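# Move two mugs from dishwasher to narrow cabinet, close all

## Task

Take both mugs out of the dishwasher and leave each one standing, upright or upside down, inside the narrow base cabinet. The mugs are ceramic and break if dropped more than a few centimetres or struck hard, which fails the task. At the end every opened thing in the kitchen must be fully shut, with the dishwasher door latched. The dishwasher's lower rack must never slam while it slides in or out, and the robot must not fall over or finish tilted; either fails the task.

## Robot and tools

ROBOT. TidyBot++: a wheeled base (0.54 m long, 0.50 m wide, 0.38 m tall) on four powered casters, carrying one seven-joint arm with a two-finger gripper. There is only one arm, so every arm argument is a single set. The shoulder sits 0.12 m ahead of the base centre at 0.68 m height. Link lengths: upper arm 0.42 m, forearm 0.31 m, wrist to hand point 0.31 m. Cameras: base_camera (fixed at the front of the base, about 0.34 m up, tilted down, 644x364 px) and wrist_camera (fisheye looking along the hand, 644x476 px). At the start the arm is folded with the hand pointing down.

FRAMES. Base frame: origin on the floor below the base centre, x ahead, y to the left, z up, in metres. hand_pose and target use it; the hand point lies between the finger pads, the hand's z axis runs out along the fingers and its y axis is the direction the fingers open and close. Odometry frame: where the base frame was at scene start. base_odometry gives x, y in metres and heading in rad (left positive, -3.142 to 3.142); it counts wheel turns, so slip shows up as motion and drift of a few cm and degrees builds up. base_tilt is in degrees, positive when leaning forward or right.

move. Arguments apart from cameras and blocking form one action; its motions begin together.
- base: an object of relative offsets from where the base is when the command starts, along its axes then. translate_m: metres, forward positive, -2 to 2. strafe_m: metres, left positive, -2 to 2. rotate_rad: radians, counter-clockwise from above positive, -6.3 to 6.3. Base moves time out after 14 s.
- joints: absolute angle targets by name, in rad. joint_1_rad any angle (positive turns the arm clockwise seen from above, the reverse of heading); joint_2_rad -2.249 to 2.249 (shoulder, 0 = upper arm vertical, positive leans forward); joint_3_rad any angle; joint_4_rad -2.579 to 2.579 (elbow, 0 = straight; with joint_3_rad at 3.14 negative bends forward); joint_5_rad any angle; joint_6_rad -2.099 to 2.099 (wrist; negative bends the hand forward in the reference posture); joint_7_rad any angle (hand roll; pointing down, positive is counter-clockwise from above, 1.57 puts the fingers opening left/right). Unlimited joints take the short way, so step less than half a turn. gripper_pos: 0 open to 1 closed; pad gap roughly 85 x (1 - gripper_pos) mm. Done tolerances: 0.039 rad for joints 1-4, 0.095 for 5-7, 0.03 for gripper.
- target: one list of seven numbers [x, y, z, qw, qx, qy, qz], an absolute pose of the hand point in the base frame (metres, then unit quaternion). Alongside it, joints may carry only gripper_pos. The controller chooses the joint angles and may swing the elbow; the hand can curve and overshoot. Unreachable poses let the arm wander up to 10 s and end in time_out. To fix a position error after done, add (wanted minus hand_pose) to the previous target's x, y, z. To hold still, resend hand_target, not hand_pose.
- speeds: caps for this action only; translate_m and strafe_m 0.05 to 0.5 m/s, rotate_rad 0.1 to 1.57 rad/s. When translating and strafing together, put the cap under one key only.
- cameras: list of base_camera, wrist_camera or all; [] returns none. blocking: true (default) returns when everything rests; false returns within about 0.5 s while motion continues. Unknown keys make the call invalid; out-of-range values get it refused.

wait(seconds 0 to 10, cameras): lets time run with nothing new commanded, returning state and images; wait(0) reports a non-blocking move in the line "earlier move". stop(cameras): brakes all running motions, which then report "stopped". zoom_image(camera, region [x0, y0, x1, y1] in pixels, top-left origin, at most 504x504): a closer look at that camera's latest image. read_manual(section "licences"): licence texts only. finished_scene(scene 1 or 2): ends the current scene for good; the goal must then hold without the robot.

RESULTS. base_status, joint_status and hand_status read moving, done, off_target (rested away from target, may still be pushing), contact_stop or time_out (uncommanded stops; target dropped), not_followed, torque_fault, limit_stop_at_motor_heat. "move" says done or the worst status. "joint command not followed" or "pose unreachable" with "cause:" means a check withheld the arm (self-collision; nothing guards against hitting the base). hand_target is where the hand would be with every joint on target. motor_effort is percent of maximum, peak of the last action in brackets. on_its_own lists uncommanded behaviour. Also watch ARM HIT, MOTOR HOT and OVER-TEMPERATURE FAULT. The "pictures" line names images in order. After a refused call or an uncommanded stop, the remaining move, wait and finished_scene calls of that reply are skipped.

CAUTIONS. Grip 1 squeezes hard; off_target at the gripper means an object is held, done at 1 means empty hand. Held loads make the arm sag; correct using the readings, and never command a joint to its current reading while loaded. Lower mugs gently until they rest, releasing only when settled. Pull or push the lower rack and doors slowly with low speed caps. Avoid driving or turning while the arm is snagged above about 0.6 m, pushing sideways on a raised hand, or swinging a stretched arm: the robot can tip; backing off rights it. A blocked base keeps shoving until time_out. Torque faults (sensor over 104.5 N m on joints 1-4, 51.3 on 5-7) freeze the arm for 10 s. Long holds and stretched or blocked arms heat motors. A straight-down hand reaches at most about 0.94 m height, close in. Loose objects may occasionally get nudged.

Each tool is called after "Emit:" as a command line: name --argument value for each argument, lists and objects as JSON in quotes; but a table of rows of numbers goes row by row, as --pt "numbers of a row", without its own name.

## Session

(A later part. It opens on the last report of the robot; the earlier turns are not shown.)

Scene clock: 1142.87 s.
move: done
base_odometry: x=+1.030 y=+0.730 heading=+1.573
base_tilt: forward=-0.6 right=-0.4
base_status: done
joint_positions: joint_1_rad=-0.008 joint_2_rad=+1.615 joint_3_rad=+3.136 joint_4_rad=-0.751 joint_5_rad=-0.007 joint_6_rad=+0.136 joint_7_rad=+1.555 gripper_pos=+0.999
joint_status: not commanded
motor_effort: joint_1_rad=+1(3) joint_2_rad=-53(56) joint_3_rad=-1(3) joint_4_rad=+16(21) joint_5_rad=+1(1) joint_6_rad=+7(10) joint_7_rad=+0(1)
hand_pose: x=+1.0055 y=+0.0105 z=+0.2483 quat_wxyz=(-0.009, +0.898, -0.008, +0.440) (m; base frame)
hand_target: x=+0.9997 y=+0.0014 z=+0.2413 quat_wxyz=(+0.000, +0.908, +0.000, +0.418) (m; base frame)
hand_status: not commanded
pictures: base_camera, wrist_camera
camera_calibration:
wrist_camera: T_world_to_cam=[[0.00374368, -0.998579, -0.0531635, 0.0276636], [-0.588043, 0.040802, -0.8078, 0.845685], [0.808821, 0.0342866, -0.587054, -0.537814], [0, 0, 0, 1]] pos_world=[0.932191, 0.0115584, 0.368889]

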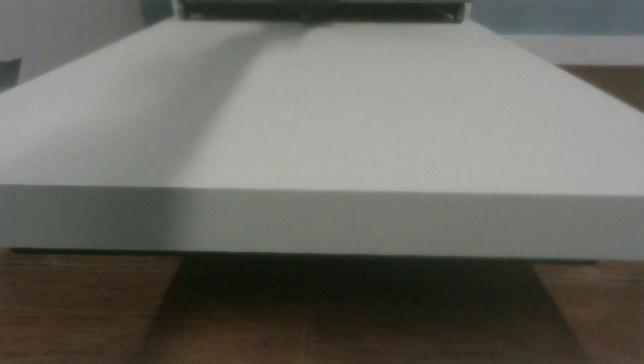

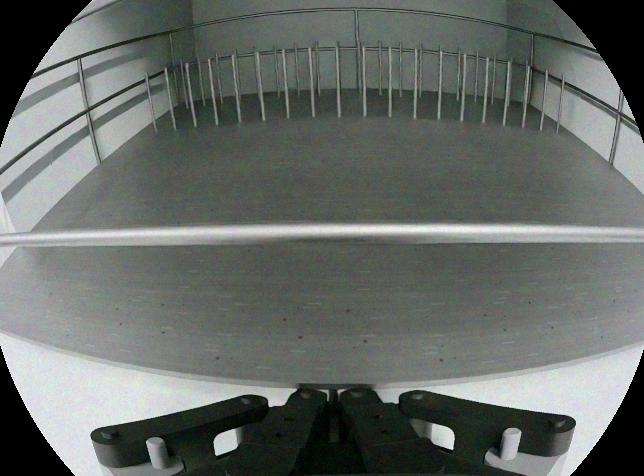

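Emit:
move --base '{"translate_m":-0.04}' --speeds '{"translate_m":0.1}' --cameras '[]'

Emit:
move --joints '{"joint_2_rad":1.578}'

Scene clock: 1150.83 s.
move: done
base_odometry: x=+1.030 y=+0.690 heading=+1.573
base_tilt: forward=-0.6 right=-0.4
base_status: done
joint_positions: joint_1_rad=-0.008 joint_2_rad=+1.614 joint_3_rad=+3.136 joint_4_rad=-0.749 joint_5_rad=-0.007 joint_6_rad=+0.136 joint_7_rad=+1.555 gripper_pos=+0.999
joint_status: not commanded
motor_effort: joint_1_rad=+1(3) joint_2_rad=-53(55) joint_3_rad=-2(3) joint_4_rad=+16(17) joint_5_rad=+0(1) joint_6_rad=+7(8) joint_7_rad=+0(1)
hand_pose: x=+1.0068 y=+0.0104 z=+0.2502 quat_wxyz=(-0.009, +0.897, -0.008, +0.441) (m; base frame)
hand_target: x=+0.9997 y=+0.0014 z=+0.2413 quat_wxyz=(+0.000, +0.908, +0.000, +0.418) (m; base frame)
hand_status: not commanded
pictures: none
No camera images: "cameras" was empty.

Scene clock: 1151.63 s.
move: done
base_odometry: x=+1.030 y=+0.690 heading=+1.573
base_tilt: forward=-0.6 right=-0.4
base_status: not commanded
joint_positions: joint_1_rad=-0.008 joint_2_rad=+1.585 joint_3_rad=+3.136 joint_4_rad=-0.748 joint_5_rad=-0.007 joint_6_rad=+0.134 joint_7_rad=+1.555 gripper_pos=+0.999
joint_status: all done
motor_effort: joint_1_rad=+1(2) joint_2_rad=-53(56) joint_3_rad=-1(3) joint_4_rad=+17(19) joint_5_rad=+1(1) joint_6_rad=+8(10) joint_7_rad=-1(1)
hand_pose: x=+1.0191 y=+0.0105 z=+0.2764 quat_wxyz=(-0.009, +0.891, -0.008, +0.454) (m; base frame)
hand_target: x=+1.0142 y=+0.0014 z=+0.2715 quat_wxyz=(+0.000, +0.901, +0.000, +0.433) (m; base frame)
hand_status: not commanded
pictures: base_camera, wrist_camera
camera_calibration:
wrist_camera: T_world_to_cam=[[0.00535332, -0.998563, -0.0533247, 0.0275451], [-0.561997, 0.041103, -0.826117, 0.855017], [0.827122, 0.0343908, -0.560969, -0.558247], [0, 0, 0, 1]] pos_world=[0.942108, 0.0115603, 0.394654]

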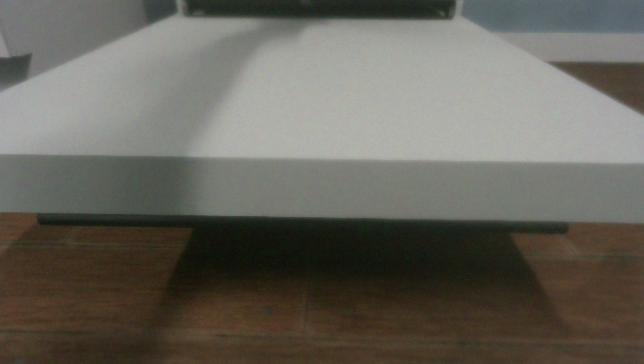

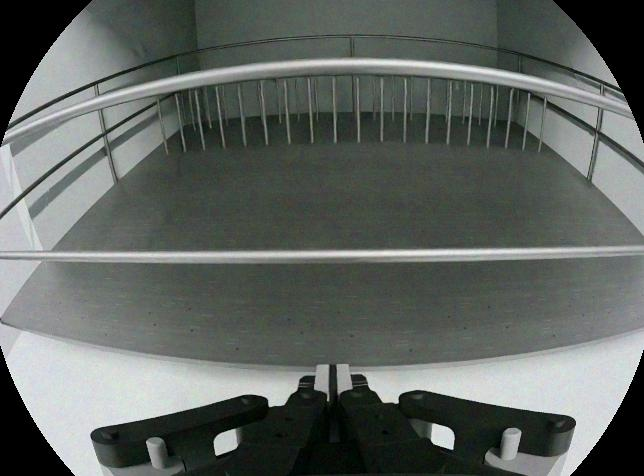

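Emit:
move --base '{"translate_m":0.1}' --speeds '{"translate_m":0.06}'

Emit:
move --base '{"translate_m":0.08}' --speeds '{"translate_m":0.05}'

Scene clock: 1158.40 s.
move: done
base_odometry: x=+1.030 y=+0.790 heading=+1.573
base_tilt: forward=-0.6 right=-0.4
base_status: done
joint_positions: joint_1_rad=-0.008 joint_2_rad=+1.584 joint_3_rad=+3.136 joint_4_rad=-0.747 joint_5_rad=-0.007 joint_6_rad=+0.129 joint_7_rad=+1.555 gripper_pos=+0.999
joint_status: not commanded
motor_effort: joint_1_rad=+1(2) joint_2_rad=-54(56) joint_3_rad=-2(3) joint_4_rad=+17(20) joint_5_rad=+1(1) joint_6_rad=+8(11) joint_7_rad=-1(1)
hand_pose: x=+1.0186 y=+0.0105 z=+0.2757 quat_wxyz=(-0.009, +0.892, -0.008, +0.452) (m; base frame)
hand_target: x=+1.0142 y=+0.0014 z=+0.2715 quat_wxyz=(+0.000, +0.901, +0.000, +0.433) (m; base frame)
hand_status: not commanded
pictures: base_camera, wrist_camera
camera_calibration:
wrist_camera: T_world_to_cam=[[0.00511813, -0.998563, -0.0533451, 0.0276531], [-0.565636, 0.0411007, -0.82363, 0.857114], [0.824639, 0.0343893, -0.564613, -0.554673], [0, 0, 0, 1]] pos_world=[0.942078, 0.0114603, 0.394245]

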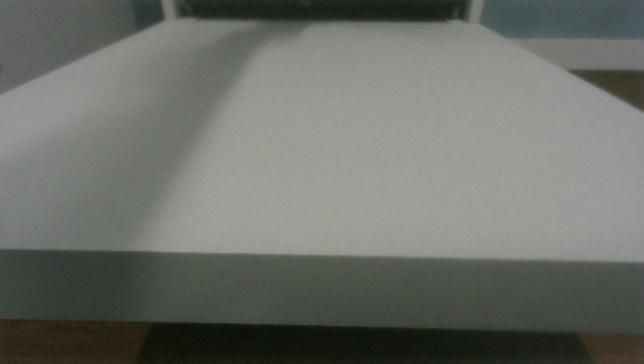

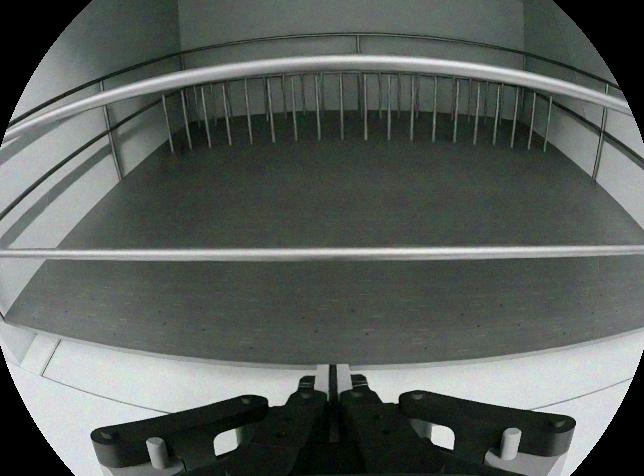

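Scene clock: 1160.57 s.
move: done
base_odometry: x=+1.029 y=+0.869 heading=+1.573
base_tilt: forward=-0.7 right=-0.4
base_status: done
joint_positions: joint_1_rad=-0.008 joint_2_rad=+1.572 joint_3_rad=+3.136 joint_4_rad=-0.817 joint_5_rad=-0.007 joint_6_rad=+0.078 joint_7_rad=+1.555 gripper_pos=+0.999
joint_status: not commanded
motor_effort: joint_1_rad=+3(3) joint_2_rad=-51(62) joint_3_rad=+0(3) joint_4_rad=+31(36) joint_5_rad=+2(3) joint_6_rad=+15(18) joint_7_rad=+1(1)
hand_pose: x=+0.9847 y=+0.0105 z=+0.2425 quat_wxyz=(-0.009, +0.915, -0.008, +0.404) (m; base frame)
hand_target: x=+1.0142 y=+0.0014 z=+0.2715 quat_wxyz=(+0.000, +0.901, +0.000, +0.433) (m; base frame)
hand_status: not commanded
pictures: base_camera, wrist_camera
camera_calibration:
wrist_camera: T_world_to_cam=[[0.000173534, -0.99859, -0.0530898, 0.0308486], [-0.650761, 0.0401974, -0.758218, 0.878558], [0.759283, 0.0346803, -0.649836, -0.460451], [0, 0, 0, 1]] pos_world=[0.921338, 0.0114579, 0.368559]

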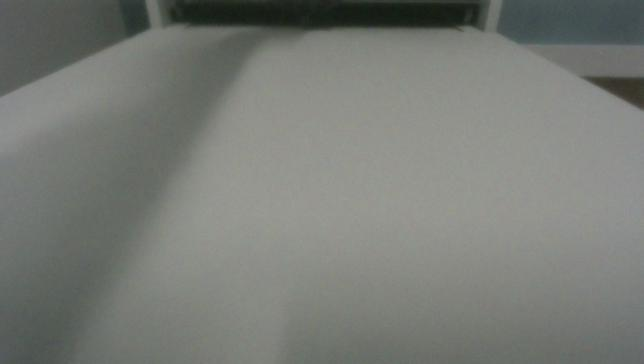

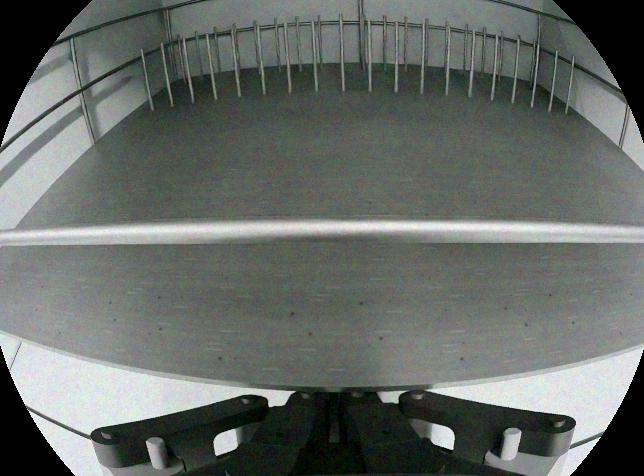

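Emit:
move --base '{"translate_m":-0.25}' --speeds '{"translate_m":0.1}'

Emit:
move --base '{"translate_m":-0.32}' --joints '{"joint_2_rad":1.36,"joint_4_rad":-1.785,"joint_6_rad":0.93}'

Emit:
zoom_image --camera "wrist_camera" --region '[120, 0, 520, 300]'

Scene clock: 1222.47 s.
move: done
base_odometry: x=+1.030 y=+0.619 heading=+1.573
base_tilt: forward=-0.6 right=-0.4
base_status: done
joint_positions: joint_1_rad=-0.008 joint_2_rad=+1.582 joint_3_rad=+3.136 joint_4_rad=-0.750 joint_5_rad=-0.007 joint_6_rad=+0.078 joint_7_rad=+1.555 gripper_pos=+0.999
joint_status: not commanded
motor_effort: joint_1_rad=+1(3) joint_2_rad=-52(58) joint_3_rad=-1(3) joint_4_rad=+16(30) joint_5_rad=+0(2) joint_6_rad=+7(15) joint_7_rad=-1(1)
hand_pose: x=+1.0086 y=+0.0105 z=+0.2636 quat_wxyz=(-0.009, +0.903, -0.008, +0.429) (m; base frame)
hand_target: x=+1.0142 y=+0.0014 z=+0.2715 quat_wxyz=(+0.000, +0.901, +0.000, +0.433) (m; base frame)
hand_status: not commanded
pictures: base_camera, wrist_camera
camera_calibration:
wrist_camera: T_world_to_cam=[[0.00278408, -0.998565, -0.0534794, 0.0294722], [-0.607312, 0.0407991, -0.793415, 0.875544], [0.794458, 0.0346876, -0.606327, -0.511769], [0, 0, 0, 1]] pos_world=[0.938226, 0.0114606, 0.385946]

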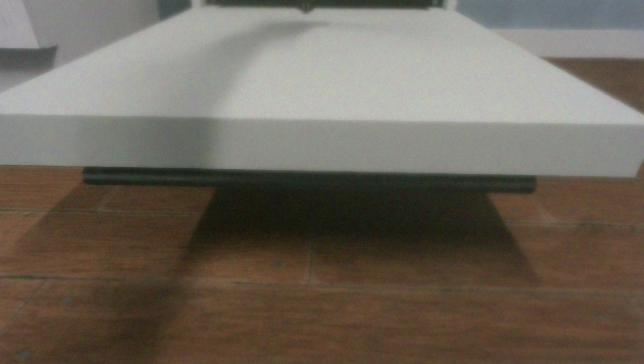

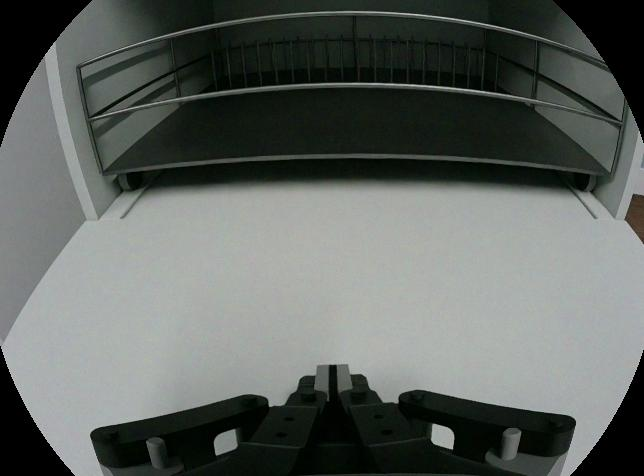

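Scene clock: 1224.93 s.
move: done
base_odometry: x=+1.031 y=+0.299 heading=+1.573
base_tilt: forward=-0.7 right=-0.4
base_status: done
joint_positions: joint_1_rad=-0.008 joint_2_rad=+1.366 joint_3_rad=+3.136 joint_4_rad=-1.764 joint_5_rad=-0.007 joint_6_rad=+0.850 joint_7_rad=+1.555 gripper_pos=+0.999
joint_status: all done
motor_effort: joint_1_rad=+1(2) joint_2_rad=-41(53) joint_3_rad=-2(3) joint_4_rad=+4(16) joint_5_rad=+0(1) joint_6_rad=+8(8) joint_7_rad=-1(1)
hand_pose: x=+0.7708 y=+0.0080 z=+0.2503 quat_wxyz=(-0.006, +0.909, -0.008, +0.418) (m; base frame)
hand_target: x=+0.7783 y=+0.0014 z=+0.2685 quat_wxyz=(+0.000, +0.895, +0.000, +0.447) (m; base frame)
hand_status: not commanded
pictures: base_camera, wrist_camera
camera_calibration:
wrist_camera: T_world_to_cam=[[0.000696568, -0.998841, -0.0481355, 0.027147], [-0.627563, 0.03704, -0.777684, 0.732461], [0.778565, 0.0307498, -0.62681, -0.313402], [0, 0, 0, 1]] pos_world=[0.703651, 0.00962218, 0.374486]

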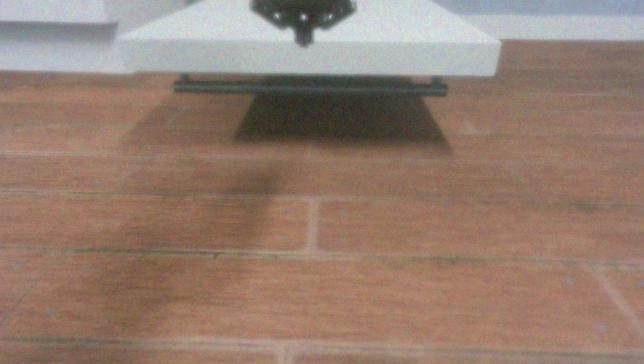

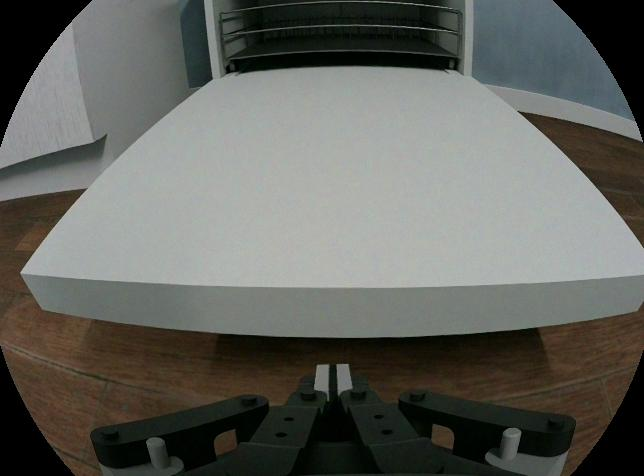

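Scaled by 1.260.

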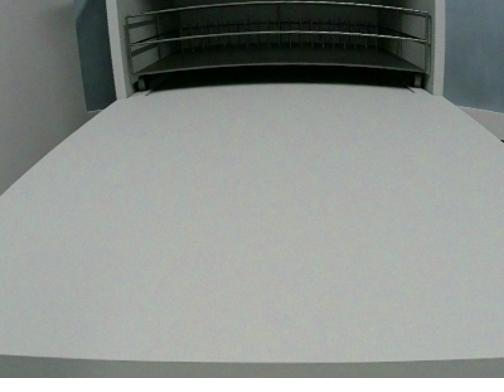

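Emit:
move --base '{"translate_m":-0.06}' --cameras '[]'

Emit:
move --joints '{"joint_2_rad":2.05,"joint_4_rad":-1.18,"joint_6_rad":1.46}'

Scene clock: 1231.97 s.
move: done
base_odometry: x=+1.031 y=+0.239 heading=+1.573
base_tilt: forward=-0.6 right=-0.4
base_status: done
joint_positions: joint_1_rad=-0.008 joint_2_rad=+1.365 joint_3_rad=+3.136 joint_4_rad=-1.773 joint_5_rad=-0.007 joint_6_rad=+0.856 joint_7_rad=+1.555 gripper_pos=+0.999
joint_status: not commanded
motor_effort: joint_1_rad=+1(2) joint_2_rad=-40(42) joint_3_rad=-3(3) joint_4_rad=+3(6) joint_5_rad=+1(1) joint_6_rad=+7(8) joint_7_rad=-1(1)
hand_pose: x=+0.7678 y=+0.0079 z=+0.2504 quat_wxyz=(-0.006, +0.909, -0.008, +0.417) (m; base frame)
hand_target: x=+0.7783 y=+0.0014 z=+0.2685 quat_wxyz=(+0.000, +0.895, +0.000, +0.447) (m; base frame)
hand_status: not commanded
pictures: none
No camera images: "cameras" was empty.

Scene clock: 1234.10 s.
move: done
base_odometry: x=+1.031 y=+0.239 heading=+1.573
base_tilt: forward=-0.6 right=-0.4
base_status: not commanded
joint_positions: joint_1_rad=-0.008 joint_2_rad=+2.042 joint_3_rad=+3.136 joint_4_rad=-1.202 joint_5_rad=-0.007 joint_6_rad=+1.381 joint_7_rad=+1.555 gripper_pos=+0.999
joint_status: all done
motor_effort: joint_1_rad=+1(1) joint_2_rad=-36(42) joint_3_rad=-2(3) joint_4_rad=+3(5) joint_5_rad=+1(1) joint_6_rad=+9(10) joint_7_rad=-1(1)
hand_pose: x=+0.7599 y=+0.0055 z=+0.0885 quat_wxyz=(-0.006, +0.802, -0.009, +0.597) (m; base frame)
hand_target: x=+0.7697 y=+0.0014 z=+0.1131 quat_wxyz=(+0.000, +0.774, +0.000, +0.633) (m; base frame)
hand_status: not commanded
pictures: base_camera, wrist_camera
camera_calibration:
wrist_camera: T_world_to_cam=[[0.014177, -0.998947, -0.0436389, 0.00632641], [-0.258481, 0.0384984, -0.965249, 0.335985], [0.965912, 0.0249642, -0.257663, -0.581297], [0, 0, 0, 1]] pos_world=[0.648238, 0.00789645, 0.174807]

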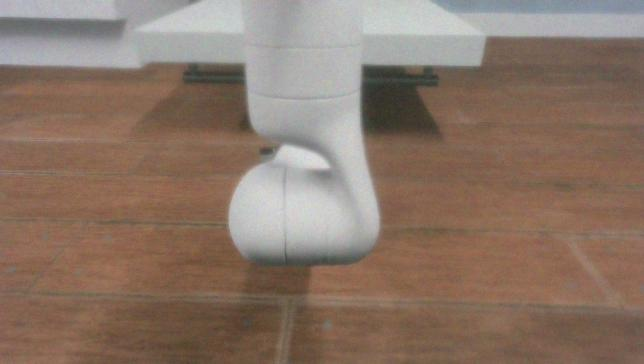

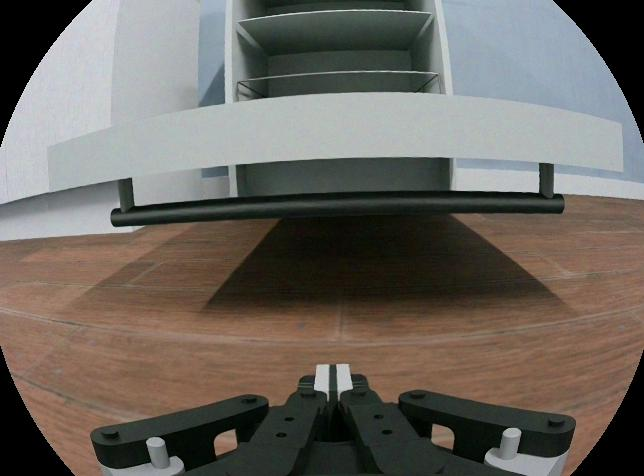

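Emit:
move --base '{"translate_m":0.214}' --speeds '{"translate_m":0.1}'

Scene clock: 1243.77 s.
move: done
base_odometry: x=+1.031 y=+0.453 heading=+1.573
base_tilt: forward=-0.6 right=-0.4
base_status: done
joint_positions: joint_1_rad=-0.008 joint_2_rad=+2.046 joint_3_rad=+3.136 joint_4_rad=-1.195 joint_5_rad=-0.007 joint_6_rad=+1.385 joint_7_rad=+1.555 gripper_pos=+0.999
joint_status: not commanded
motor_effort: joint_1_rad=+1(2) joint_2_rad=-36(38) joint_3_rad=-2(2) joint_4_rad=+3(5) joint_5_rad=+0(1) joint_6_rad=+9(9) joint_7_rad=-1(1)
hand_pose: x=+0.7607 y=+0.0055 z=+0.0890 quat_wxyz=(-0.006, +0.800, -0.009, +0.599) (m; base frame)
hand_target: x=+0.7697 y=+0.0014 z=+0.1131 quat_wxyz=(+0.000, +0.774, +0.000, +0.633) (m; base frame)
hand_status: not commanded
pictures: base_camera, wrist_camera
camera_calibration:
wrist_camera: T_world_to_cam=[[0.0144689, -0.998947, -0.0435455, 0.00610564], [-0.252013, 0.0385009, -0.966958, 0.331889], [0.967616, 0.0249648, -0.25119, -0.583831], [0, 0, 0, 1]] pos_world=[0.648476, 0.00789646, 0.174535]

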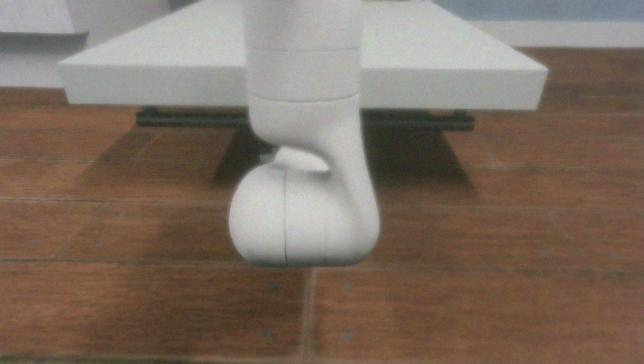

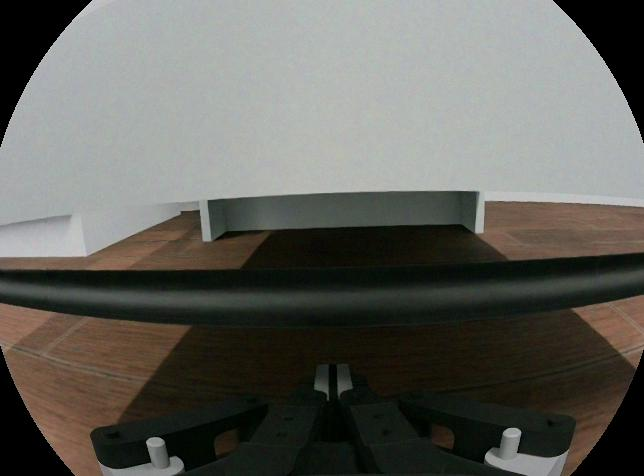

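Emit:
move --base '{"translate_m":0.015}' --speeds '{"translate_m":0.1}' --cameras '[]'

Emit:
move --joints '{"joint_2_rad":1.85,"joint_4_rad":-1.49,"joint_6_rad":1.68}'

Scene clock: 1254.80 s.
move: done
base_odometry: x=+1.031 y=+0.468 heading=+1.573
base_tilt: forward=-0.6 right=-0.4
base_status: done
joint_positions: joint_1_rad=-0.008 joint_2_rad=+2.044 joint_3_rad=+3.136 joint_4_rad=-1.192 joint_5_rad=-0.007 joint_6_rad=+1.386 joint_7_rad=+1.555 gripper_pos=+0.999
joint_status: not commanded
motor_effort: joint_1_rad=+1(2) joint_2_rad=-36(37) joint_3_rad=-2(2) joint_4_rad=+3(5) joint_5_rad=+0(1) joint_6_rad=+9(9) joint_7_rad=-1(1)
hand_pose: x=+0.7629 y=+0.0055 z=+0.0910 quat_wxyz=(-0.006, +0.799, -0.009, +0.602) (m; base frame)
hand_target: x=+0.7697 y=+0.0014 z=+0.1131 quat_wxyz=(+0.000, +0.774, +0.000, +0.633) (m; base frame)
hand_status: not commanded
pictures: none
No camera images: "cameras" was empty.

Scene clock: 1256.20 s.
move: off_target
base_odometry: x=+1.031 y=+0.468 heading=+1.573
base_tilt: forward=-0.6 right=-0.4
base_status: not commanded
joint_positions: joint_1_rad=-0.008 joint_2_rad=+1.915 joint_3_rad=+3.136 joint_4_rad=-1.505 joint_5_rad=-0.007 joint_6_rad=+1.578 joint_7_rad=+1.555 gripper_pos=+0.999
joint_status: joint_2_rad off_target (ended at +1.915, target +1.850); joint_6_rad off_target (ended at +1.578, target +1.680); the others done
motor_effort: joint_1_rad=+1(2) joint_2_rad=-46(49) joint_3_rad=-2(3) joint_4_rad=+7(9) joint_5_rad=+1(1) joint_6_rad=+13(16) joint_7_rad=-1(2)
hand_pose: x=+0.7289 y=+0.0055 z=+0.1546 quat_wxyz=(-0.006, +0.796, -0.008, +0.605) (m; base frame)
hand_target: x=+0.7716 y=+0.0014 z=+0.2299 quat_wxyz=(+0.000, +0.738, +0.000, +0.675) (m; base frame)
hand_status: not commanded
pictures: base_camera, wrist_camera
camera_calibration:
wrist_camera: T_world_to_cam=[[0.0160087, -0.998981, -0.0421908, 0.00809303], [-0.237266, 0.0371956, -0.970732, 0.37713], [0.971313, 0.0255505, -0.236429, -0.541544], [0, 0, 0, 1]] pos_world=[0.615359, 0.00789396, 0.238398]

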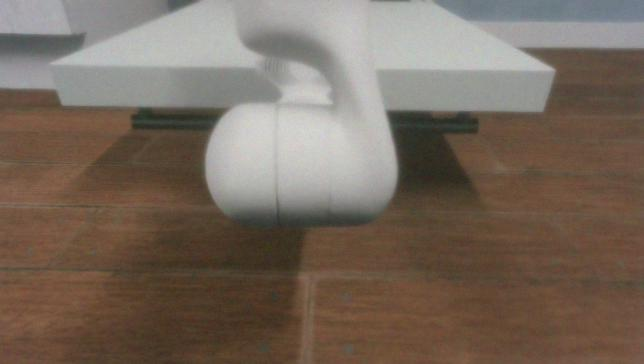

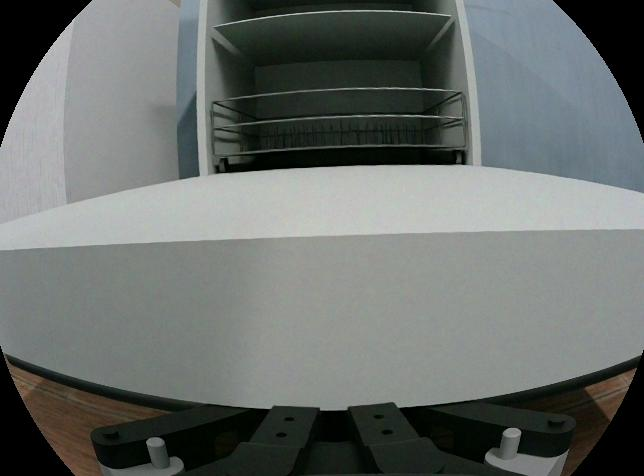

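Emit:
move --joints '{"joint_2_rad":1.72,"joint_4_rad":-1.65,"joint_6_rad":1.8}'

Scene clock: 1267.10 s.
move: off_target
base_odometry: x=+1.031 y=+0.468 heading=+1.573
base_tilt: forward=-0.6 right=-0.3
base_status: not commanded
joint_positions: joint_1_rad=-0.008 joint_2_rad=+1.800 joint_3_rad=+3.136 joint_4_rad=-1.672 joint_5_rad=-0.007 joint_6_rad=+1.687 joint_7_rad=+1.555 gripper_pos=+0.999
joint_status: joint_2_rad off_target (ended at +1.800, target +1.720); joint_6_rad off_target (ended at +1.687, target +1.800); the others done
motor_effort: joint_1_rad=+1(2) joint_2_rad=-49(50) joint_3_rad=-2(3) joint_4_rad=+8(9) joint_5_rad=+1(1) joint_6_rad=+15(18) joint_7_rad=-1(2)
hand_pose: x=+0.7309 y=+0.0057 z=+0.2228 quat_wxyz=(-0.006, +0.779, -0.007, +0.628) (m; base frame)
hand_target: x=+0.7752 y=+0.0014 z=+0.3133 quat_wxyz=(+0.000, +0.707, +0.000, +0.707) (m; base frame)
hand_status: not commanded
pictures: base_camera, wrist_camera
camera_calibration:
wrist_camera: T_world_to_cam=[[0.018903, -0.99898, -0.0410107, 0.0087075], [-0.182243, 0.0368882, -0.982561, 0.406215], [0.983072, 0.0260473, -0.18136, -0.548282], [0, 0, 0, 1]] pos_world=[0.612866, 0.00799537, 0.300051]

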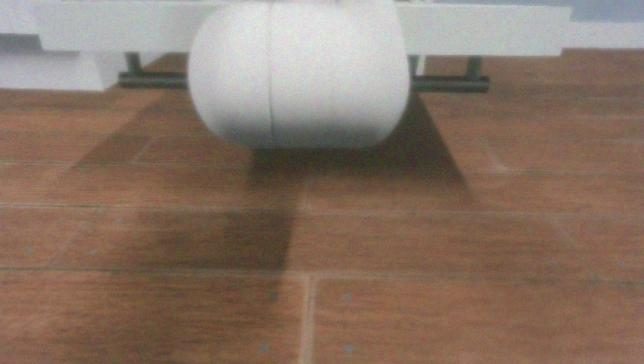

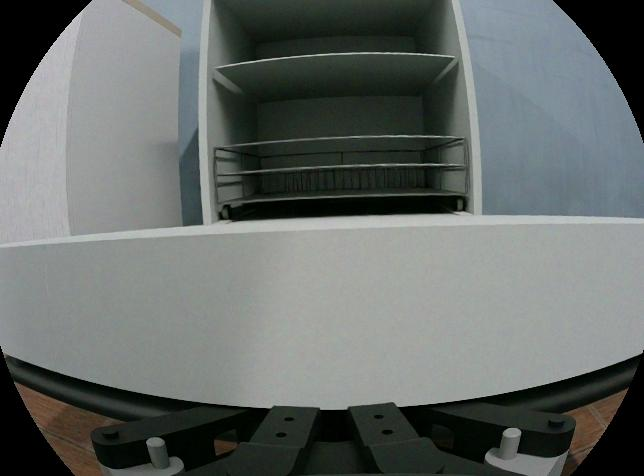

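Emit:
move --joints '{"joint_2_rad":1.57,"joint_4_rad":-1.82,"joint_6_rad":1.87}'

Emit:
move --joints '{"joint_2_rad":1.42,"joint_4_rad":-1.95,"joint_6_rad":1.87}'

Scene clock: 1275.27 s.
move: off_target
base_odometry: x=+1.031 y=+0.468 heading=+1.573
base_tilt: forward=-0.6 right=-0.4
base_status: not commanded
joint_positions: joint_1_rad=-0.008 joint_2_rad=+1.619 joint_3_rad=+3.136 joint_4_rad=-1.828 joint_5_rad=-0.007 joint_6_rad=+1.758 joint_7_rad=+1.555 gripper_pos=+0.999
joint_status: joint_2_rad off_target (ended at +1.619, target +1.570); joint_6_rad off_target (ended at +1.758, target +1.870); the others done
motor_effort: joint_1_rad=+1(1) joint_2_rad=-45(51) joint_3_rad=-2(3) joint_4_rad=+4(7) joint_5_rad=+0(2) joint_6_rad=+15(19) joint_7_rad=-1(2)
hand_pose: x=+0.7540 y=+0.0058 z=+0.3252 quat_wxyz=(-0.007, +0.748, -0.007, +0.664) (m; base frame)
hand_target: x=+0.7734 y=+0.0014 z=+0.3932 quat_wxyz=(+0.000, +0.689, +0.000, +0.725) (m; base frame)
hand_status: not commanded
pictures: base_camera, wrist_camera
camera_calibration:
wrist_camera: T_world_to_cam=[[0.0234677, -0.998977, -0.0386674, 0.00833881], [-0.0874606, 0.0364782, -0.9955, 0.443788], [0.995892, 0.026744, -0.086515, -0.592872], [0, 0, 0, 1]] pos_world=[0.629054, 0.00799743, 0.390821]

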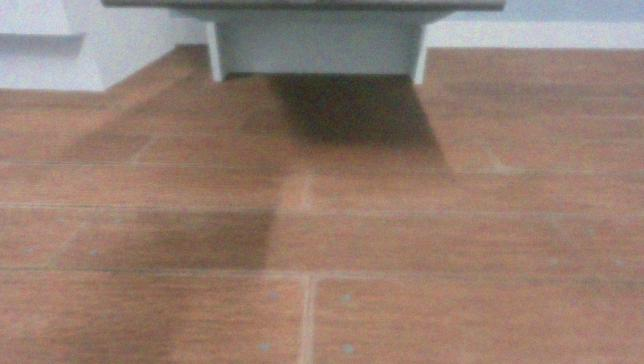

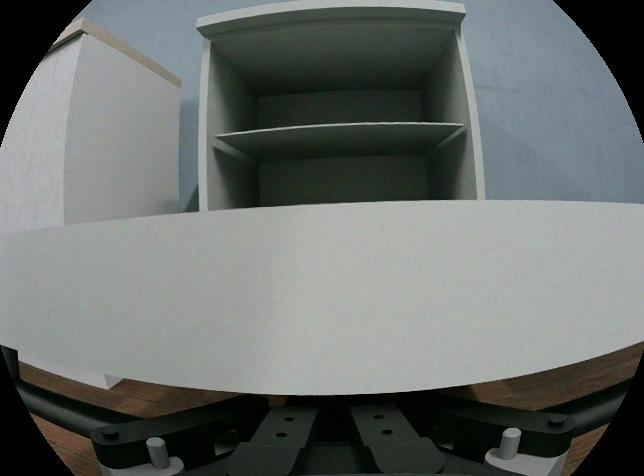

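Scene clock: 1276.50 s.
move: off_target
base_odometry: x=+1.031 y=+0.468 heading=+1.573
base_tilt: forward=-0.6 right=-0.4
base_status: not commanded
joint_positions: joint_1_rad=-0.007 joint_2_rad=+1.465 joint_3_rad=+3.136 joint_4_rad=-1.951 joint_5_rad=-0.007 joint_6_rad=+1.773 joint_7_rad=+1.555 gripper_pos=+0.999
joint_status: joint_2_rad off_target (ended at +1.465, target +1.420); joint_6_rad off_target (ended at +1.773, target +1.870); the others done
motor_effort: joint_1_rad=+0(1) joint_2_rad=-45(51) joint_3_rad=-2(3) joint_4_rad=+5(6) joint_5_rad=+1(2) joint_6_rad=+14(20) joint_7_rad=-1(1)
hand_pose: x=+0.7625 y=+0.0055 z=+0.4011 quat_wxyz=(-0.007, +0.732, -0.007, +0.681) (m; base frame)
hand_target: x=+0.7743 y=+0.0014 z=+0.4608 quat_wxyz=(+0.000, +0.682, +0.000, +0.732) (m; base frame)
hand_status: not commanded
pictures: base_camera, wrist_camera
camera_calibration:
wrist_camera: T_world_to_cam=[[0.0249921, -0.998974, -0.0377591, 0.00923429], [-0.0422099, 0.0366827, -0.998435, 0.48685], [0.998796, 0.0265468, -0.0412499, -0.615192], [0, 0, 0, 1]] pos_world=[0.634771, 0.00769724, 0.46106]

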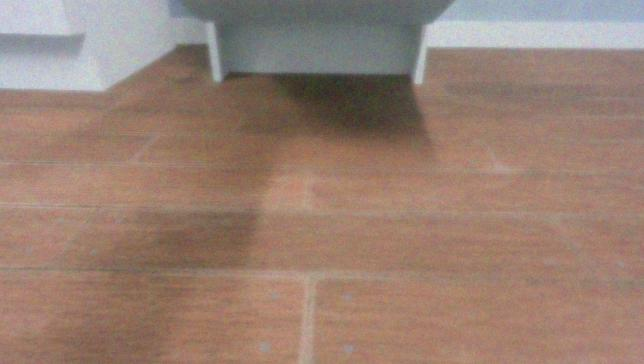

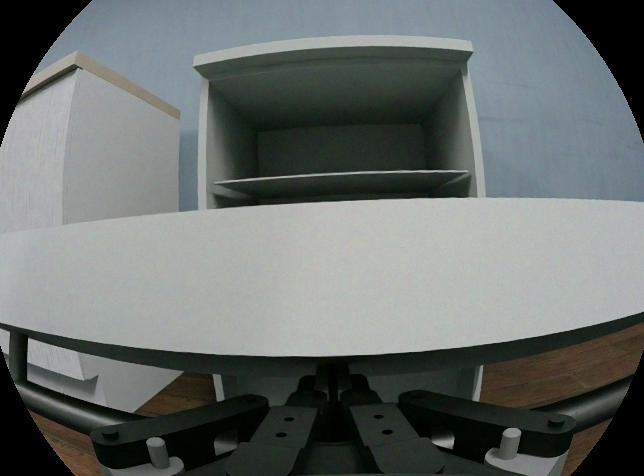

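Emit:
move --base '{"translate_m":0.06}' --speeds '{"translate_m":0.1}' --joints '{"joint_2_rad":1.26,"joint_4_rad":-2.06,"joint_6_rad":1.86}'

Emit:
move --base '{"translate_m":0.05}' --speeds '{"translate_m":0.1}' --joints '{"joint_2_rad":1.08,"joint_4_rad":-2.15,"joint_6_rad":1.8}'

Scene clock: 1286.13 s.
move: off_target
base_odometry: x=+1.031 y=+0.528 heading=+1.573
base_tilt: forward=-0.6 right=-0.4
base_status: done
joint_positions: joint_1_rad=-0.007 joint_2_rad=+1.304 joint_3_rad=+3.137 joint_4_rad=-2.085 joint_5_rad=-0.007 joint_6_rad=+1.777 joint_7_rad=+1.555 gripper_pos=+0.999
joint_status: joint_2_rad off_target (ended at +1.304, target +1.260); the others done
motor_effort: joint_1_rad=+1(2) joint_2_rad=-45(53) joint_3_rad=-2(3) joint_4_rad=+7(16) joint_5_rad=+0(2) joint_6_rad=+14(19) joint_7_rad=-1(2)
hand_pose: x=+0.7590 y=+0.0054 z=+0.4755 quat_wxyz=(-0.007, +0.721, -0.006, +0.693) (m; base frame)
hand_target: x=+0.7732 y=+0.0014 z=+0.5355 quat_wxyz=(+0.000, +0.667, +0.000, +0.745) (m; base frame)
hand_status: not commanded
pictures: base_camera, wrist_camera
camera_calibration:
wrist_camera: T_world_to_cam=[[0.0267053, -0.998965, -0.0368278, 0.0103499], [-0.00974862, 0.0365789, -0.999283, 0.536713], [0.999596, 0.0270452, -0.00876167, -0.624614], [0, 0, 0, 1]] pos_world=[0.629317, 0.00759955, 0.531237]

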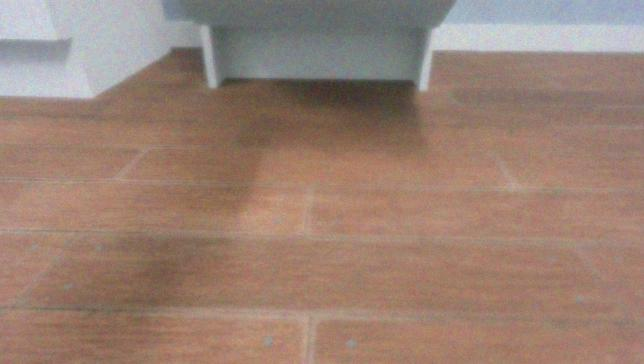

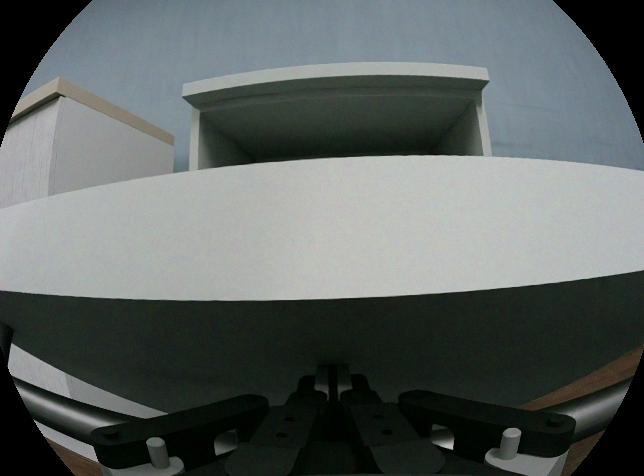

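Scene clock: 1287.67 s.
move: off_target
base_odometry: x=+1.031 y=+0.578 heading=+1.573
base_tilt: forward=-0.6 right=-0.4
base_status: done
joint_positions: joint_1_rad=-0.006 joint_2_rad=+1.135 joint_3_rad=+3.137 joint_4_rad=-2.200 joint_5_rad=-0.007 joint_6_rad=+1.772 joint_7_rad=+1.555 gripper_pos=+0.999
joint_status: joint_2_rad off_target (ended at +1.135, target +1.080); joint_4_rad off_target (ended at -2.199, target -2.150); the others done
motor_effort: joint_1_rad=+0(3) joint_2_rad=-44(49) joint_3_rad=-2(4) joint_4_rad=+8(23) joint_5_rad=+2(2) joint_6_rad=+15(21) joint_7_rad=+0(3)
hand_pose: x=+0.7514 y=+0.0046 z=+0.5536 quat_wxyz=(-0.007, +0.704, -0.006, +0.710) (m; base frame)
hand_target: x=+0.7706 y=+0.0014 z=+0.6107 quat_wxyz=(+0.000, +0.656, +0.000, +0.755) (m; base frame)
hand_status: not commanded
pictures: base_camera, wrist_camera
camera_calibration:
wrist_camera: T_world_to_cam=[[0.027843, -0.998999, -0.0350134, 0.0107558], [0.0389686, 0.0360851, -0.998589, 0.577679], [0.998852, 0.0264393, 0.0399343, -0.642778], [0, 0, 0, 1]] pos_world=[0.61923, 0.006894, 0.60291]

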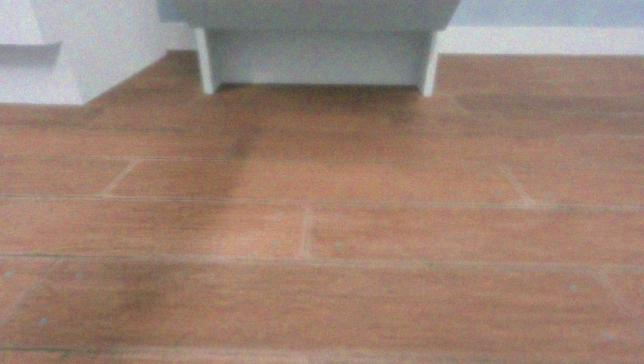

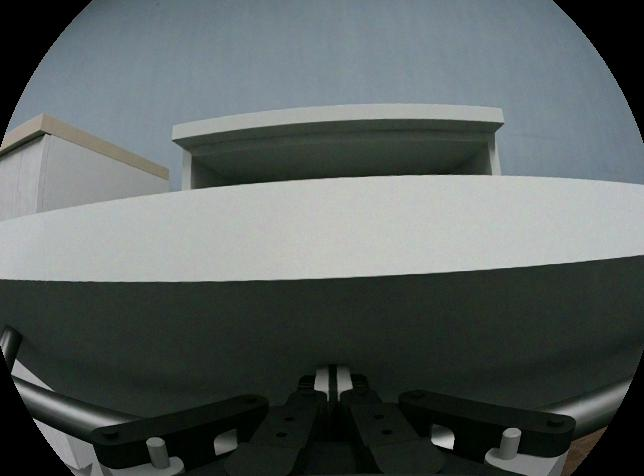

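Emit:
move --base '{"translate_m":0.07}' --speeds '{"translate_m":0.1}' --joints '{"joint_2_rad":0.92,"joint_4_rad":-2.19,"joint_6_rad":1.67}'

Emit:
move --base '{"translate_m":0.07}' --speeds '{"translate_m":0.1}' --joints '{"joint_2_rad":0.82,"joint_4_rad":-2.2,"joint_6_rad":1.6}'

Scene clock: 1299.47 s.
move: done
base_odometry: x=+1.031 y=+0.648 heading=+1.573
base_tilt: forward=-0.6 right=-0.4
base_status: done
joint_positions: joint_1_rad=-0.005 joint_2_rad=+0.951 joint_3_rad=+3.138 joint_4_rad=-2.217 joint_5_rad=-0.007 joint_6_rad=+1.717 joint_7_rad=+1.555 gripper_pos=+0.999
joint_status: all done
motor_effort: joint_1_rad=+2(2) joint_2_rad=-39(45) joint_3_rad=-1(3) joint_4_rad=+8(19) joint_5_rad=+0(3) joint_6_rad=+13(16) joint_7_rad=+0(1)
hand_pose: x=+0.7622 y=+0.0037 z=+0.6495 quat_wxyz=(-0.007, +0.663, -0.006, +0.748) (m; base frame)
hand_target: x=+0.7723 y=+0.0014 z=+0.6631 quat_wxyz=(+0.000, +0.659, +0.000, +0.752) (m; base frame)
hand_status: not commanded
pictures: base_camera, wrist_camera
camera_calibration:
wrist_camera: T_world_to_cam=[[0.030378, -0.999014, -0.0323828, 0.00932826], [0.15028, 0.0365944, -0.987966, 0.581343], [0.988177, 0.0251459, 0.151244, -0.721545], [0, 0, 0, 1]] pos_world=[0.625366, 0.00618905, 0.683778]

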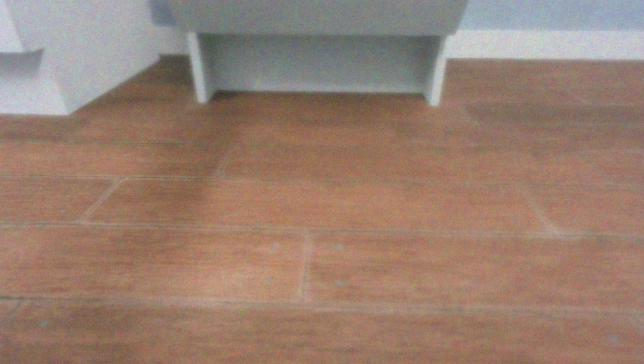

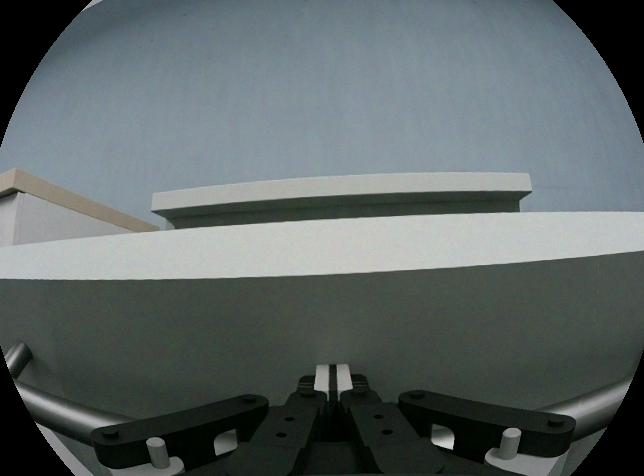

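Scene clock: 1300.73 s.
move: done
base_odometry: x=+1.031 y=+0.718 heading=+1.572
base_tilt: forward=-0.6 right=-0.4
base_status: done
joint_positions: joint_1_rad=-0.004 joint_2_rad=+0.831 joint_3_rad=+3.138 joint_4_rad=-2.226 joint_5_rad=-0.007 joint_6_rad=+1.658 joint_7_rad=+1.555 gripper_pos=+0.999
joint_status: all done
motor_effort: joint_1_rad=+1(2) joint_2_rad=-36(41) joint_3_rad=-1(3) joint_4_rad=+9(14) joint_5_rad=+1(2) joint_6_rad=+10(13) joint_7_rad=-1(1)
hand_pose: x=+0.7630 y=+0.0033 z=+0.7055 quat_wxyz=(-0.007, +0.644, -0.007, +0.765) (m; base frame)
hand_target: x=+0.7725 y=+0.0014 z=+0.7036 quat_wxyz=(+0.000, +0.652, +0.000, +0.758) (m; base frame)
hand_status: not commanded
pictures: base_camera, wrist_camera
camera_calibration:
wrist_camera: T_world_to_cam=[[0.0314197, -0.999028, -0.0309053, 0.00880473], [0.200977, 0.0366038, -0.978912, 0.591539], [0.979092, 0.0245458, 0.201932, -0.759483], [0, 0, 0, 1]] pos_world=[0.624441, 0.00578575, 0.732701]

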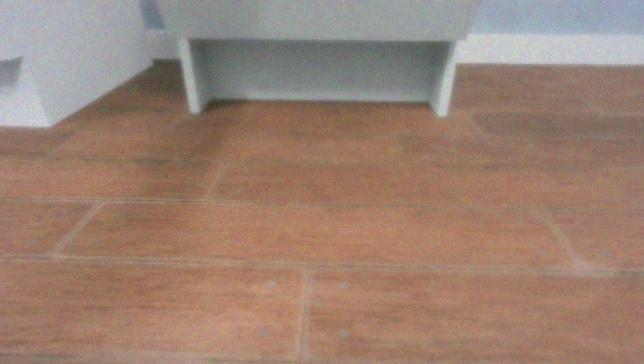

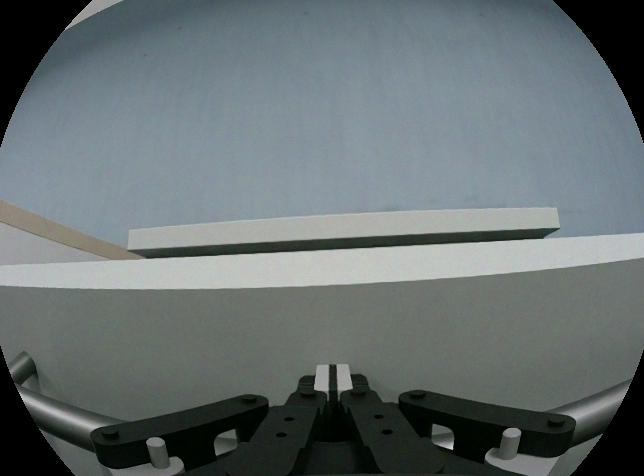

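Emit:
move --base '{"translate_m":0.07}' --speeds '{"translate_m":0.1}' --joints '{"joint_2_rad":0.63,"joint_4_rad":-2.21,"joint_6_rad":1.38}'

Emit:
move --base '{"translate_m":0.08}' --speeds '{"translate_m":0.1}' --joints '{"joint_2_rad":0.49,"joint_4_rad":-2.21,"joint_6_rad":1.2}'

Scene clock: 1319.73 s.
move: done
base_odometry: x=+1.031 y=+0.788 heading=+1.572
base_tilt: forward=-0.6 right=-0.4
base_status: done
joint_positions: joint_1_rad=-0.004 joint_2_rad=+0.659 joint_3_rad=+3.138 joint_4_rad=-2.234 joint_5_rad=-0.007 joint_6_rad=+1.446 joint_7_rad=+1.555 gripper_pos=+0.999
joint_status: all done
motor_effort: joint_1_rad=+2(2) joint_2_rad=-36(37) joint_3_rad=-1(4) joint_4_rad=+16(16) joint_5_rad=+0(3) joint_6_rad=+11(13) joint_7_rad=-1(1)
hand_pose: x=+0.7629 y=+0.0031 z=+0.7487 quat_wxyz=(-0.007, +0.662, -0.007, +0.750) (m; base frame)
hand_target: x=+0.7697 y=+0.0014 z=+0.7560 quat_wxyz=(+0.000, +0.667, +0.000, +0.745) (m; base frame)
hand_status: not commanded
pictures: base_camera, wrist_camera
camera_calibration:
wrist_camera: T_world_to_cam=[[0.0301316, -0.999004, -0.0329223, 0.0124799], [0.154783, 0.0372034, -0.987248, 0.675248], [0.987489, 0.0246515, 0.15575, -0.740035], [0, 0, 0, 1]] pos_world=[0.625883, 0.00558899, 0.782308]

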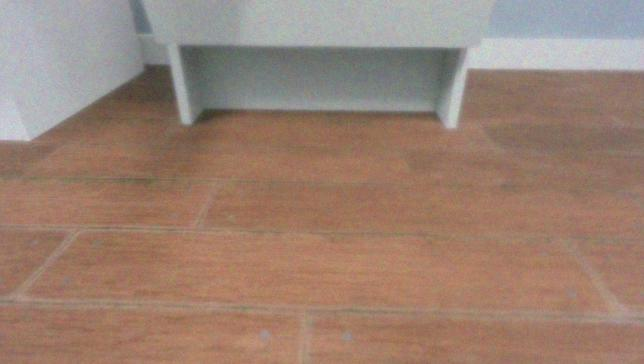

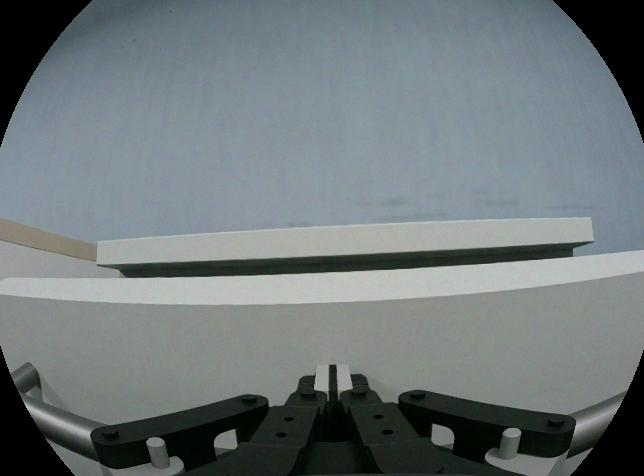

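Scene clock: 1321.10 s.
move: done
base_odometry: x=+1.031 y=+0.868 heading=+1.572
base_tilt: forward=-0.6 right=-0.4
base_status: done
joint_positions: joint_1_rad=-0.003 joint_2_rad=+0.505 joint_3_rad=+3.139 joint_4_rad=-2.234 joint_5_rad=-0.007 joint_6_rad=+1.271 joint_7_rad=+1.555 gripper_pos=+0.999
joint_status: all done
motor_effort: joint_1_rad=+1(2) joint_2_rad=-31(37) joint_3_rad=-1(3) joint_4_rad=+15(18) joint_5_rad=+0(2) joint_6_rad=+10(13) joint_7_rad=-1(1)
hand_pose: x=+0.7554 y=+0.0024 z=+0.7930 quat_wxyz=(-0.007, +0.670, -0.007, +0.743) (m; base frame)
hand_target: x=+0.7619 y=+0.0014 z=+0.7909 quat_wxyz=(+0.000, +0.682, +0.000, +0.732) (m; base frame)
hand_status: not commanded
pictures: base_camera, wrist_camera
camera_calibration:
wrist_camera: T_world_to_cam=[[0.0286165, -0.999023, -0.0336842, 0.0152099], [0.133285, 0.0372106, -0.990379, 0.738989], [0.990665, 0.0238516, 0.134219, -0.724806], [0, 0, 0, 1]] pos_world=[0.619108, 0.00498457, 0.829675]

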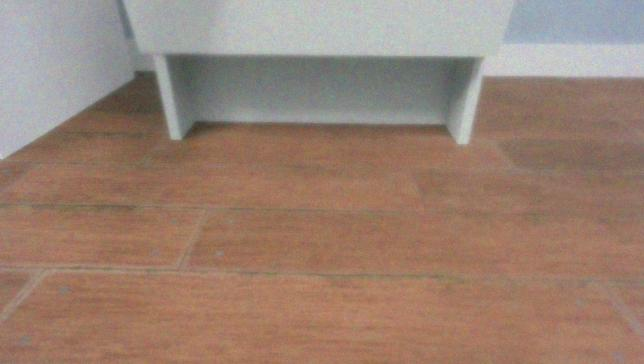

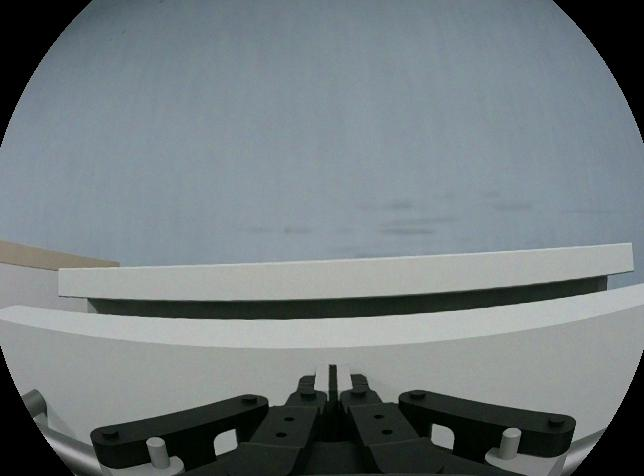

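Emit:
move --base '{"translate_m":0.08}' --speeds '{"translate_m":0.08}'

Scene clock: 1330.70 s.
move: done
base_odometry: x=+1.031 y=+0.948 heading=+1.572
base_tilt: forward=-0.6 right=-0.4
base_status: done
joint_positions: joint_1_rad=-0.003 joint_2_rad=+0.489 joint_3_rad=+3.140 joint_4_rad=-2.232 joint_5_rad=-0.007 joint_6_rad=+1.269 joint_7_rad=+1.555 gripper_pos=+0.999
joint_status: not commanded
motor_effort: joint_1_rad=+1(2) joint_2_rad=-29(31) joint_3_rad=-1(3) joint_4_rad=+13(18) joint_5_rad=+1(2) joint_6_rad=+9(11) joint_7_rad=-1(1)
hand_pose: x=+0.7540 y=+0.0019 z=+0.8034 quat_wxyz=(-0.006, +0.664, -0.007, +0.748) (m; base frame)
hand_target: x=+0.7619 y=+0.0014 z=+0.7909 quat_wxyz=(+0.000, +0.682, +0.000, +0.732) (m; base frame)
hand_status: not commanded
pictures: base_camera, wrist_camera
camera_calibration:
wrist_camera: T_world_to_cam=[[0.0284128, -0.99905, -0.0330399, 0.0148227], [0.149128, 0.0369199, -0.988128, 0.735715], [0.98841, 0.0231483, 0.150036, -0.735834], [0, 0, 0, 1]] pos_world=[0.617168, 0.00467936, 0.837872]

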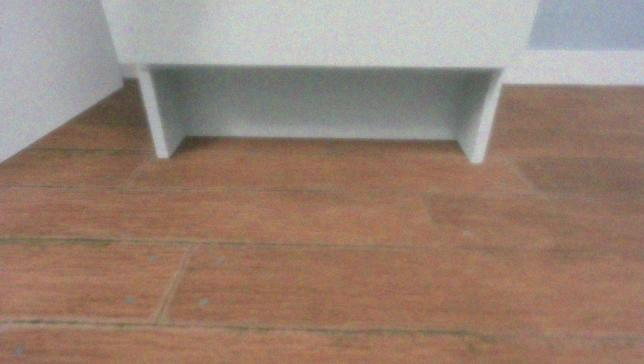

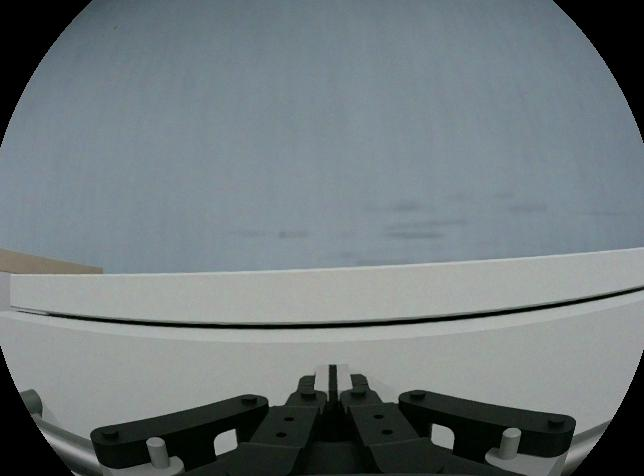

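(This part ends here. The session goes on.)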